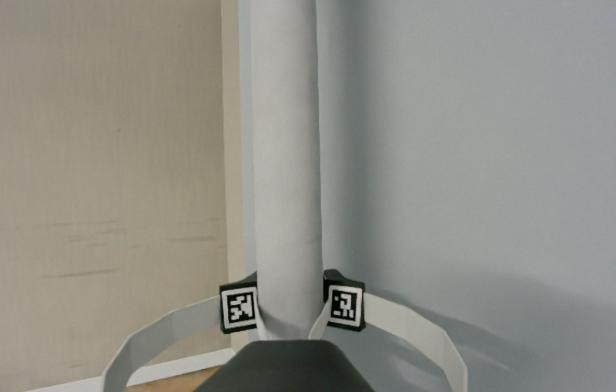

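Call:
move --r2 '{"base":{"translate_m":-0.1,"strafe_m":-0.13},"joints":{"wrist_yaw_rad":0.6},"speeds":{"wrist_yaw_rad":0.08},"pace":"slow"}' --blocking false --cameras '[]'

Call:
wait --seconds 3 --cameras '["r2_wrist_camera","r1_head_camera","r2_head_right_camera"]'

Scene clock: 251.87 s.
move: r2 moving
r1: as last shown
r1.lidar_m: 1.06 0.92 1.08 2.41 2.52 2.12 2.03 2.15 2.40 2.31 1.07 0.85
r1.motor_effort: lift_m=+23(23) arm_m=-4(4) wheel_0=-1(1) wheel_1=+1(1) wheel_2=+0(0)
r1.servo_current: wrist_yaw_rad=46(52) wrist_pitch_rad=39(46) wrist_roll_rad=59(65) gripper_m=39(46)
r1.wrist_depth_mm: - - - - - - 539 / - - - - - - 549 / - - - - - - 549 / - - - 1118 - - 554 / - - - 1138 - - 554 / - - 190 - 187 - 559 / - 140 - 136 - 603 559
r2.base_odometry: x=-3.307 y=-0.889 heading=-2.924
r2.turned_by_wheels: +0.002
r2.turned_by_imu: +0.011
r2.base_tilt: forward=-0.6 right=+0.0
r2.lidar_m: 0.41 0.37 2.02 2.37 2.83 1.40 1.37 2.72 2.37 1.86 1.09 0.59
r2.base_status: translate_m moving; strafe_m moving
r2.joint_positions: lift_m=+0.920 arm_m=+0.000 wrist_yaw_rad=+0.723 wrist_pitch_rad=+0.001 wrist_roll_rad=+0.000 gripper_m=-0.029
r2.joint_status: wrist_yaw_rad moving
r2.measured_speeds: translate_m=-0.026 strafe_m=-0.042 rotate_rad=+0.004 lift_m=+0.000 arm_m=+0.000 wrist_yaw_rad=-0.005 wrist_pitch_rad=+0.000 wrist_roll_rad=+0.000
r2.motor_effort: lift_m=+21(21) arm_m=-4(5) wheel_0=+21(21) wheel_1=-9(12) wheel_2=+20(22)
r2.servo_current: wrist_yaw_rad=442(442) wrist_pitch_rad=39(46) wrist_roll_rad=39(65) gripper_m=111(117)
r2.hand_pose: x=+0.4451 y=+0.1251 z=+1.0976 quat_wxyz=(+0.935, +0.000, +0.000, +0.353) (m; r2's base frame)
r2.wrist_depth_mm: - - - 163 216 196 - / - - - 163 218 197 184 / - - - 168 220 199 186 / - - - 168 221 200 186 / - - - 169 223 201 185 / - - 185 167 180 202 189 / - - - - 223 196 189
pictures: none
No camera images: "cameras" was empty.

Scene clock: 254.70 s.
earlier move: r2 off_target
r1.base_odometry: x=-1.159 y=+1.175 heading=-2.363
r1.turned_by_wheels: +0.000
r1.turned_by_imu: +0.000
r1.base_tilt: forward=-1.5 right=+1.3
r1.lidar_m: 1.03 0.91 1.07 2.38 2.52 2.12 2.04 2.14 2.39 2.29 1.06 0.84
r1.base_status: not commanded
r1.joint_positions: lift_m=+1.000 arm_m=+0.000 wrist_yaw_rad=+0.003 wrist_pitch_rad=+0.002 wrist_roll_rad=+0.000 gripper_m=+0.056
r1.joint_status: not commanded
r1.measured_speeds: all 0
r1.motor_effort: lift_m=+23(23) arm_m=-4(4) wheel_0=-1(1) wheel_1=+1(1) wheel_2=+0(0)
r1.servo_current: wrist_yaw_rad=52(72) wrist_pitch_rad=39(46) wrist_roll_rad=33(72) gripper_m=39(46)
r1.hand_pose: x=+0.4595 y=-0.0867 z=+1.1773 quat_wxyz=(+1.000, +0.000, +0.001, +0.001) (m; r1's base frame)
r1.wrist_depth_mm: - - - - - - 549 / - - - - - - 549 / - - - - - - 549 / - - - 1138 - - 559 / - - - 1160 - - 559 / - - 190 - 187 - 559 / - 141 - 137 - 603 559
r2.base_odometry: x=-3.243 y=-0.752 heading=-2.925
r2.turned_by_wheels: -0.001
r2.turned_by_imu: +0.365
r2.base_tilt: forward=-0.7 right=+0.1
r2.lidar_m: 0.40 0.49 2.47 2.69 1.57 1.45 2.89 2.31 2.28 1.11 0.63 0.50
r2.base_status: done
r2.joint_positions: lift_m=+0.920 arm_m=+0.000 wrist_yaw_rad=+0.628 wrist_pitch_rad=+0.001 wrist_roll_rad=+0.000 gripper_m=-0.029
r2.joint_status: wrist_yaw_rad off_target (ended at +0.630, target +0.600)
r2.measured_speeds: all 0
r2.on_its_own: wrist_yaw_rad is at rest, and its servo_current (195 mA) is outside its rest range (0 to 104 mA)
r2.motor_effort: lift_m=+20(21) arm_m=-4(5) wheel_0=+8(26) wheel_1=-3(13) wheel_2=+11(28)
r2.servo_current: wrist_yaw_rad=195(624) wrist_pitch_rad=39(46) wrist_roll_rad=46(65) gripper_m=104(117)
r2.hand_pose: x=+0.4556 y=+0.0988 z=+1.0977 quat_wxyz=(+0.951, +0.000, +0.000, +0.309) (m; r2's base frame)
r2.wrist_depth_mm: - - - 164 211 178 - / - - - 164 213 180 - / - - - 165 219 185 162 / - - - 166 216 179 163 / - - - 167 217 183 164 / - - 187 167 181 184 166 / - - - - 214 177 -
wait: 2.83 of 3 s (r2 has come to rest)
pictures: r1_head_camera, r2_head_right_camera, r2_wrist_camera
Images, in order (width x height): r1_head_camera 420x560, r2_head_right_camera 420x672, r2_wrist_camera 616x392.

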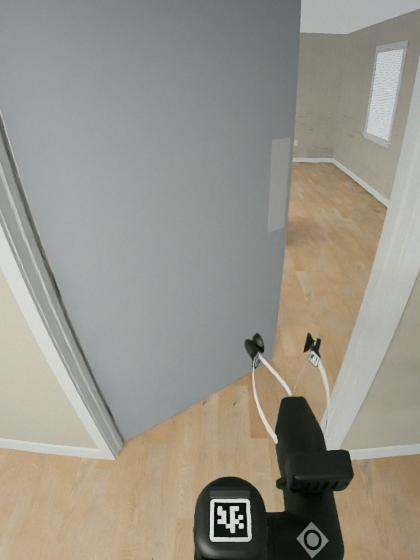

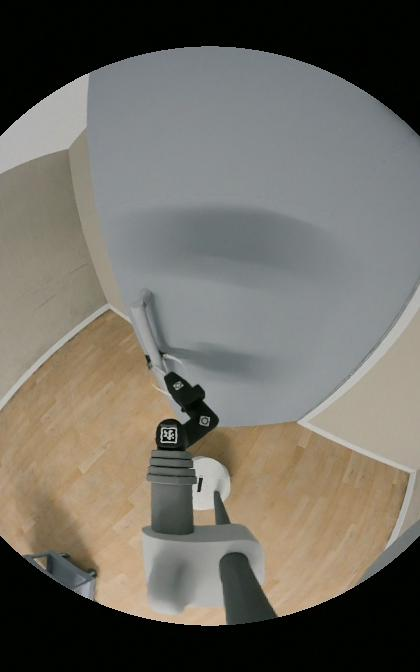

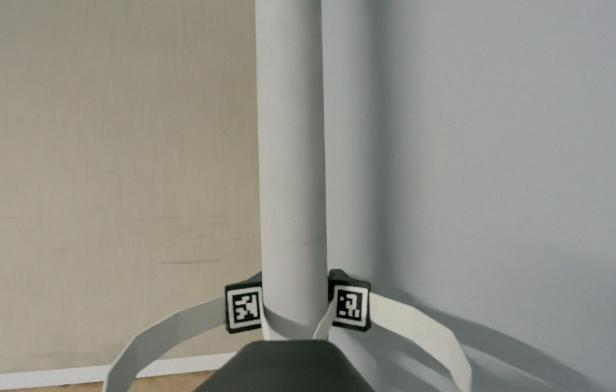

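Call:
move --r2 '{"base":{"strafe_m":0.157,"translate_m":-0.01},"joints":{"wrist_yaw_rad":0.1},"speeds":{"wrist_yaw_rad":0.35},"pace":"slow"}' --blocking false --cameras '[]'

Call:
wait --seconds 3 --cameras '["r2_wrist_camera","r1_head_camera","r2_head_camera"]'

Scene clock: 268.23 s.
move: r2 moving
r1: as last shown
r1.lidar_m: 1.06 0.93 1.08 2.41 2.53 2.12 2.03 2.16 2.40 2.28 1.06 0.85
r1.motor_effort: lift_m=+23(23) arm_m=-4(4) wheel_0=+0(1) wheel_1=+1(1) wheel_2=+0(0)
r1.servo_current: wrist_yaw_rad=46(59) wrist_pitch_rad=46(46) wrist_roll_rad=33(59) gripper_m=46(46)
r1.wrist_depth_mm: - - - - - - 539 / - - - - - - 544 / - - - - - - 554 / - - - 1118 - - 559 / - - - 1160 - - 554 / - - 190 - 187 - 554 / - 141 - 137 - 597 554
r2.base_odometry: x=-3.239 y=-0.765 heading=-2.923
r2.turned_by_wheels: +0.003
r2.turned_by_imu: +0.013
r2.base_tilt: forward=-0.6 right=+0.0
r2.lidar_m: 0.39 0.53 2.45 2.69 1.56 1.43 2.93 2.34 2.23 1.12 0.67 0.48
r2.base_status: translate_m moving; strafe_m moving
r2.joint_positions: lift_m=+0.920 arm_m=+0.000 wrist_yaw_rad=+0.510 wrist_pitch_rad=+0.001 wrist_roll_rad=+0.000 gripper_m=-0.029
r2.joint_status: wrist_yaw_rad moving
r2.measured_speeds: translate_m=-0.004 strafe_m=+0.054 rotate_rad=-0.002 lift_m=+0.000 arm_m=+0.000 wrist_yaw_rad=-0.328 wrist_pitch_rad=+0.000 wrist_roll_rad=+0.000
r2.motor_effort: lift_m=+20(20) arm_m=-5(5) wheel_0=+10(10) wheel_1=+8(8) wheel_2=+18(19)
r2.servo_current: wrist_yaw_rad=787(787) wrist_pitch_rad=39(39) wrist_roll_rad=52(59) gripper_m=104(111)
r2.hand_pose: x=+0.4653 y=+0.0646 z=+1.0977 quat_wxyz=(+0.968, +0.000, +0.001, +0.252) (m; r2's base frame)
r2.wrist_depth_mm: - - - 164 210 181 - / - - - 164 211 183 166 / - - - 169 217 187 167 / - - - 170 216 185 168 / - - - 170 215 185 169 / - - 184 167 203 186 170 / - - - - 218 180 -
pictures: none
No camera images: "cameras" was empty.

Scene clock: 270.50 s.
earlier move: r2 done
r1.base_odometry: x=-1.159 y=+1.175 heading=-2.363
r1.turned_by_wheels: +0.000
r1.turned_by_imu: +0.000
r1.base_tilt: forward=-1.6 right=+1.3
r1.lidar_m: 1.04 0.92 1.07 2.41 2.54 2.13 2.03 2.17 2.36 2.28 1.06 0.82
r1.base_status: not commanded
r1.joint_positions: lift_m=+1.000 arm_m=+0.000 wrist_yaw_rad=+0.003 wrist_pitch_rad=+0.002 wrist_roll_rad=+0.000 gripper_m=+0.056
r1.joint_status: not commanded
r1.measured_speeds: all 0
r1.motor_effort: lift_m=+23(23) arm_m=-3(4) wheel_0=-1(1) wheel_1=+0(1) wheel_2=+0(0)
r1.servo_current: wrist_yaw_rad=46(78) wrist_pitch_rad=46(52) wrist_roll_rad=52(65) gripper_m=39(46)
r1.hand_pose: x=+0.4595 y=-0.0867 z=+1.1773 quat_wxyz=(+1.000, +0.000, +0.001, +0.001) (m; r1's base frame)
r1.wrist_depth_mm: - - - - - - 539 / - - - - - - 544 / - - - - - - 544 / - - - 1118 - - 554 / - - - 1138 - - 554 / - - 190 - 187 - 564 / - 141 - 136 - 603 559
r2.base_odometry: x=-3.200 y=-0.902 heading=-2.927
r2.turned_by_wheels: -0.004
r2.turned_by_imu: +0.020
r2.base_tilt: forward=-0.6 right=+0.1
r2.lidar_m: 0.40 1.72 2.34 2.61 1.49 1.32 3.02 2.39 2.36 1.20 0.65 0.49
r2.base_status: done
r2.joint_positions: lift_m=+0.920 arm_m=+0.000 wrist_yaw_rad=+0.092 wrist_pitch_rad=+0.001 wrist_roll_rad=+0.000 gripper_m=-0.029
r2.joint_status: all done
r2.measured_speeds: all 0
r2.motor_effort: lift_m=+20(21) arm_m=-4(5) wheel_0=-18(21) wheel_1=+0(8) wheel_2=+4(24)
r2.servo_current: wrist_yaw_rad=59(787) wrist_pitch_rad=46(46) wrist_roll_rad=46(59) gripper_m=111(117)
r2.hand_pose: x=+0.4661 y=-0.0607 z=+1.0977 quat_wxyz=(+0.999, +0.000, +0.001, +0.046) (m; r2's base frame)
r2.wrist_depth_mm: - - 249 163 231 222 215 / - - 250 165 233 223 217 / - - 252 164 233 225 217 / - - 254 164 234 227 219 / - - 256 165 236 226 221 / - - 179 166 179 226 222 / - - - - 236 224 223
wait: 2.27 of 3 s (r2 has come to rest)
pictures: r1_head_camera, r2_head_camera, r2_wrist_camera
Images, in order (width x height): r1_head_camera 420x560, r2_head_camera 420x560, r2_wrist_camera 616x392.

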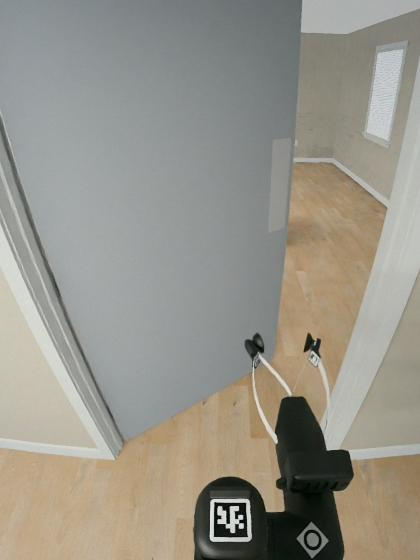

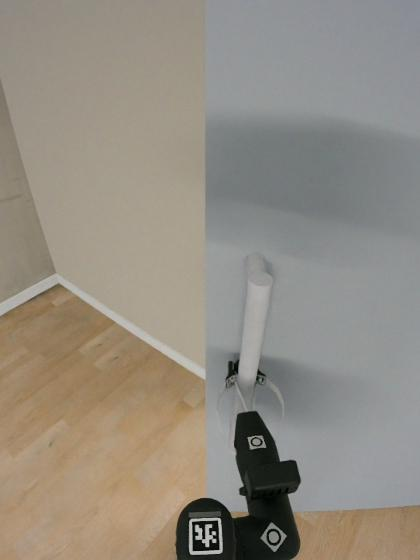

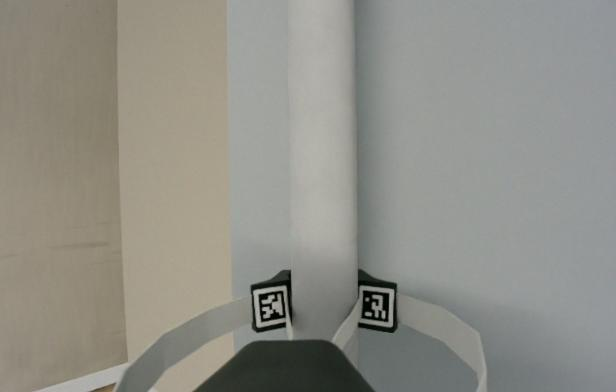

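Call:
move --r2 '{"base":{"strafe_m":-0.155,"translate_m":-0.265},"joints":{"wrist_yaw_rad":0.36},"speeds":{"wrist_yaw_rad":0.09},"pace":"slow"}' --blocking false --cameras '[]'

Call:
wait --seconds 4.5 --cameras '["r2_wrist_camera","r1_head_camera","r2_head_camera"]'

Scene clock: 278.90 s.
move: r2 moving
r1: as last shown
r1.lidar_m: 1.06 0.92 1.06 2.41 2.51 2.11 2.04 2.15 2.40 2.30 1.04 0.83
r1.motor_effort: lift_m=+23(23) arm_m=-4(4) wheel_0=+0(1) wheel_1=+1(1) wheel_2=+0(0)
r1.servo_current: wrist_yaw_rad=39(59) wrist_pitch_rad=46(52) wrist_roll_rad=52(52) gripper_m=39(46)
r1.wrist_depth_mm: - - - - - - 544 / - - - - - - 549 / - - - - - - 549 / - - - 1118 - - 559 / - - - 1138 - - 564 / - - 190 - 187 - 554 / - 140 - 137 - 603 559
r2.base_odometry: x=-3.189 y=-0.893 heading=-2.928
r2.turned_by_wheels: -0.001
r2.turned_by_imu: -0.002
r2.base_tilt: forward=-0.6 right=+0.1
r2.lidar_m: 0.40 1.65 2.36 2.61 1.48 1.35 3.00 2.39 2.36 1.21 0.64 0.50
r2.base_status: translate_m moving; strafe_m moving
r2.joint_positions: lift_m=+0.920 arm_m=+0.000 wrist_yaw_rad=+0.111 wrist_pitch_rad=+0.001 wrist_roll_rad=+0.000 gripper_m=-0.029
r2.joint_status: wrist_yaw_rad moving
r2.measured_speeds: translate_m=-0.049 strafe_m=-0.028 rotate_rad=+0.000 lift_m=+0.000 arm_m=+0.000 wrist_yaw_rad=+0.097 wrist_pitch_rad=+0.000 wrist_roll_rad=+0.000
r2.motor_effort: lift_m=+20(20) arm_m=-4(5) wheel_0=-10(20) wheel_1=-13(13) wheel_2=+11(11)
r2.servo_current: wrist_yaw_rad=221(221) wrist_pitch_rad=39(46) wrist_roll_rad=52(52) gripper_m=111(111)
r2.hand_pose: x=+0.4673 y=-0.0550 z=+1.0977 quat_wxyz=(+0.998, +0.000, +0.001, +0.055) (m; r2's base frame)
r2.wrist_depth_mm: - - 250 164 231 222 215 / - - 252 165 232 223 216 / - - 252 166 233 224 217 / - - 254 166 235 227 219 / - - 256 167 236 226 220 / - - 179 167 180 225 220 / - - - - 238 225 222
pictures: none
No camera images: "cameras" was empty.

Scene clock: 282.63 s.
earlier move: r2 done
r1.base_odometry: x=-1.159 y=+1.175 heading=-2.363
r1.turned_by_wheels: +0.000
r1.turned_by_imu: +0.000
r1.base_tilt: forward=-1.6 right=+1.3
r1.lidar_m: 1.17 0.92 1.05 2.39 2.52 2.12 2.03 2.16 2.41 2.30 1.05 0.83
r1.base_status: not commanded
r1.joint_positions: lift_m=+1.000 arm_m=+0.000 wrist_yaw_rad=+0.003 wrist_pitch_rad=+0.002 wrist_roll_rad=+0.000 gripper_m=+0.056
r1.joint_status: not commanded
r1.measured_speeds: all 0
r1.motor_effort: lift_m=+23(23) arm_m=-4(4) wheel_0=+0(1) wheel_1=+0(1) wheel_2=+0(0)
r1.servo_current: wrist_yaw_rad=46(65) wrist_pitch_rad=39(52) wrist_roll_rad=46(65) gripper_m=46(52)
r1.hand_pose: x=+0.4595 y=-0.0867 z=+1.1773 quat_wxyz=(+1.000, +0.000, +0.001, +0.001) (m; r1's base frame)
r1.wrist_depth_mm: - - - - - - 539 / - - - - - - 544 / - - - - - - 549 / - - - - - - 559 / - - - - - - 554 / - - 190 - 187 - 564 / - 140 - 143 - 603 549
r2.base_odometry: x=-2.974 y=-0.695 heading=-2.924
r2.turned_by_wheels: +0.004
r2.turned_by_imu: +0.004
r2.base_tilt: forward=-0.6 right=+0.0
r2.lidar_m: 0.40 1.87 2.63 2.91 1.24 1.37 2.62 2.14 2.12 1.33 0.89 0.53
r2.base_status: done
r2.joint_positions: lift_m=+0.920 arm_m=+0.000 wrist_yaw_rad=+0.380 wrist_pitch_rad=+0.001 wrist_roll_rad=+0.000 gripper_m=-0.029
r2.joint_status: all done
r2.measured_speeds: all 0
r2.on_its_own: wrist_yaw_rad is at rest, and its servo_current (117 mA) is outside its rest range (0 to 104 mA)
r2.motor_effort: lift_m=+20(21) arm_m=-4(5) wheel_0=+18(20) wheel_1=-3(14) wheel_2=+19(21)
r2.servo_current: wrist_yaw_rad=117(221) wrist_pitch_rad=46(46) wrist_roll_rad=33(59) gripper_m=111(111)
r2.hand_pose: x=+0.4712 y=+0.0259 z=+1.0977 quat_wxyz=(+0.982, +0.000, +0.001, +0.189) (m; r2's base frame)
r2.wrist_depth_mm: - - 257 174 224 211 203 / - - 258 165 227 213 - / - - 260 172 229 213 204 / - - 260 171 229 216 206 / - - 264 172 230 216 208 / - - 181 167 225 217 208 / - - - - 230 214 208
wait: 3.73 of 4.5 s (r2 has come to rest)
pictures: r1_head_camera, r2_head_camera, r2_wrist_camera
Images, in order (width x height): r1_head_camera 420x560, r2_head_camera 420x560, r2_wrist_camera 616x392.

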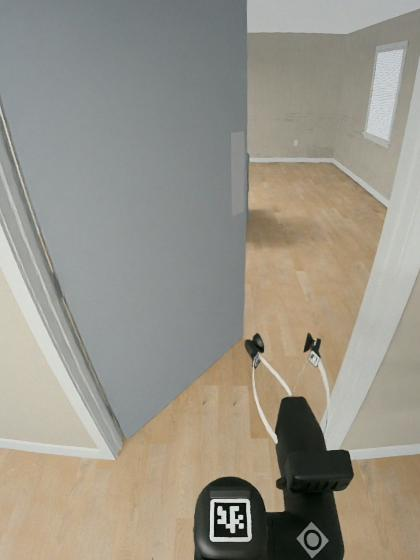

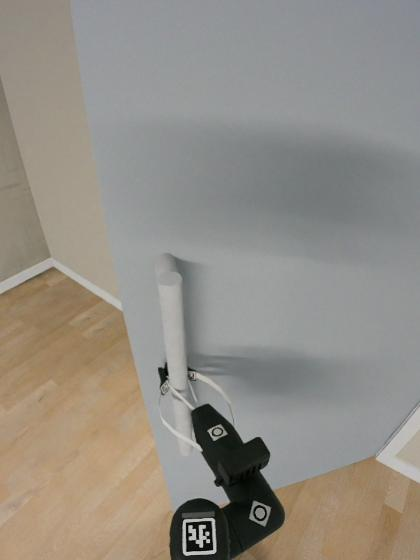

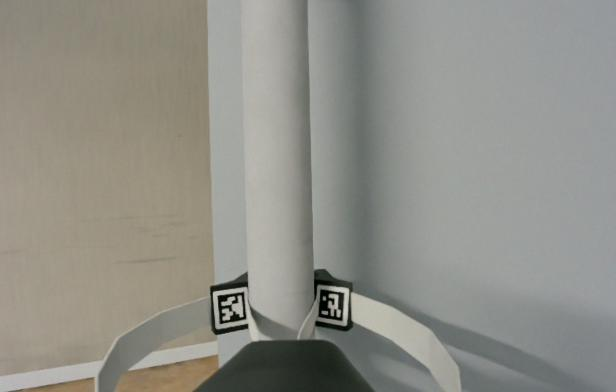

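Call:
move --r2 '{"base":{"rotate_rad":0.25},"joints":{"wrist_yaw_rad":0.0},"speeds":{"wrist_yaw_rad":0.5},"pace":"slow"}' --blocking false --cameras '[]'

Call:
wait --seconds 2 --cameras '["r2_wrist_camera","r1_head_camera"]'

Scene clock: 293.87 s.
move: r2 moving
r1: as last shown
r1.lidar_m: 1.12 0.92 1.06 2.41 2.52 2.12 2.03 2.15 2.39 2.30 1.07 0.83
r1.motor_effort: lift_m=+23(23) arm_m=-4(4) wheel_0=-1(1) wheel_1=+1(1) wheel_2=+0(0)
r1.servo_current: wrist_yaw_rad=59(72) wrist_pitch_rad=46(46) wrist_roll_rad=33(65) gripper_m=46(46)
r1.wrist_depth_mm: - - - - - - 539 / - - - - - - 544 / - - - - - - 549 / - - - - - - 549 / - - - - - - 554 / - - 190 - 188 - 554 / - 141 - 143 - 603 554
r2.base_odometry: x=-2.975 y=-0.695 heading=-2.800
r2.turned_by_wheels: +0.124
r2.turned_by_imu: +0.122
r2.base_tilt: forward=-0.6 right=+0.0
r2.lidar_m: 0.38 2.26 2.63 3.12 1.25 1.72 2.42 2.11 2.04 1.23 0.75 0.51
r2.base_status: rotate_rad moving
r2.joint_positions: lift_m=+0.920 arm_m=+0.000 wrist_yaw_rad=+0.208 wrist_pitch_rad=+0.001 wrist_roll_rad=+0.000 gripper_m=-0.029
r2.joint_status: wrist_yaw_rad moving
r2.measured_speeds: translate_m=+0.002 strafe_m=+0.001 rotate_rad=+0.481 lift_m=+0.000 arm_m=+0.000 wrist_yaw_rad=-0.673 wrist_pitch_rad=+0.000 wrist_roll_rad=+0.000
r2.motor_effort: lift_m=+20(20) arm_m=-5(5) wheel_0=+2(19) wheel_1=-9(9) wheel_2=+3(15)
r2.servo_current: wrist_yaw_rad=689(800) wrist_pitch_rad=33(46) wrist_roll_rad=46(59) gripper_m=104(111)
r2.hand_pose: x=+0.4712 y=-0.0261 z=+1.0977 quat_wxyz=(+0.995, +0.000, +0.001, +0.104) (m; r2's base frame)
r2.wrist_depth_mm: - - 254 166 229 217 211 / - - 254 167 230 220 211 / - - 256 167 231 221 213 / - - 257 167 234 222 214 / - - - 167 235 223 216 / - - 183 168 230 224 216 / - - - - 236 221 216
pictures: none
No camera images: "cameras" was empty.

Scene clock: 294.67 s.
earlier move: r2 off_target
r1.base_odometry: x=-1.159 y=+1.175 heading=-2.363
r1.turned_by_wheels: +0.000
r1.turned_by_imu: +0.000
r1.base_tilt: forward=-1.6 right=+1.3
r1.lidar_m: 1.16 0.93 1.08 2.41 2.52 2.11 2.03 2.16 2.37 2.31 1.07 0.85
r1.base_status: not commanded
r1.joint_positions: lift_m=+1.000 arm_m=+0.000 wrist_yaw_rad=+0.003 wrist_pitch_rad=+0.002 wrist_roll_rad=+0.000 gripper_m=+0.056
r1.joint_status: not commanded
r1.measured_speeds: all 0
r1.motor_effort: lift_m=+23(23) arm_m=-4(4) wheel_0=+0(1) wheel_1=+1(1) wheel_2=+0(0)
r1.servo_current: wrist_yaw_rad=39(72) wrist_pitch_rad=46(46) wrist_roll_rad=39(65) gripper_m=39(46)
r1.hand_pose: x=+0.4595 y=-0.0867 z=+1.1773 quat_wxyz=(+1.000, +0.000, +0.001, +0.001) (m; r1's base frame)
r1.wrist_depth_mm: - - - - - - 544 / - - - - - - 549 / - - - - - - 549 / - - - - - - 554 / - - - - - - 559 / - - 190 - 187 - 559 / - 140 - 143 - 603 554
r2.base_odometry: x=-2.975 y=-0.695 heading=-2.674
r2.turned_by_wheels: +0.126
r2.turned_by_imu: +0.123
r2.base_tilt: forward=-0.6 right=+0.0
r2.lidar_m: 0.38 2.62 2.68 1.51 1.27 3.42 2.30 2.11 1.70 1.17 0.65 0.48
r2.base_status: done
r2.joint_positions: lift_m=+0.920 arm_m=+0.000 wrist_yaw_rad=+0.028 wrist_pitch_rad=+0.001 wrist_roll_rad=+0.000 gripper_m=-0.029
r2.joint_status: wrist_yaw_rad off_target (ended at +0.028, target +0.000)
r2.measured_speeds: all 0
r2.on_its_own: wrist_yaw_rad is at rest, and its servo_current (189 mA) is outside its rest range (0 to 104 mA)
r2.motor_effort: lift_m=+20(21) arm_m=-5(5) wheel_0=-2(19) wheel_1=-6(9) wheel_2=+4(15)
r2.servo_current: wrist_yaw_rad=189(800) wrist_pitch_rad=39(46) wrist_roll_rad=52(59) gripper_m=111(111)
r2.hand_pose: x=+0.4617 y=-0.0793 z=+1.0977 quat_wxyz=(+1.000, +0.000, +0.001, +0.014) (m; r2's base frame)
r2.wrist_depth_mm: - - 249 163 233 226 220 / - - 252 164 234 227 221 / - - 252 164 236 229 223 / - - 252 167 237 229 224 / - - 256 166 238 230 226 / - - 186 166 182 232 226 / - - 257 - 241 230 228
wait: 0.80 of 2 s (r2 has come to rest)
pictures: r1_head_camera, r2_wrist_camera
Images, in order (width x height): r1_head_camera 420x560, r2_wrist_camera 616x392.

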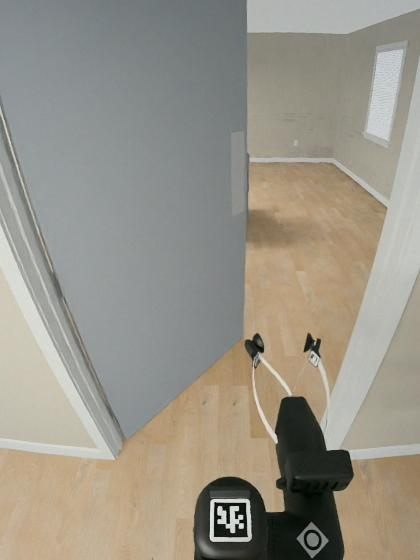

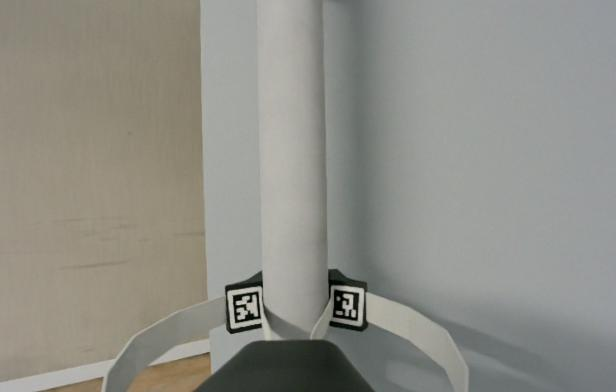

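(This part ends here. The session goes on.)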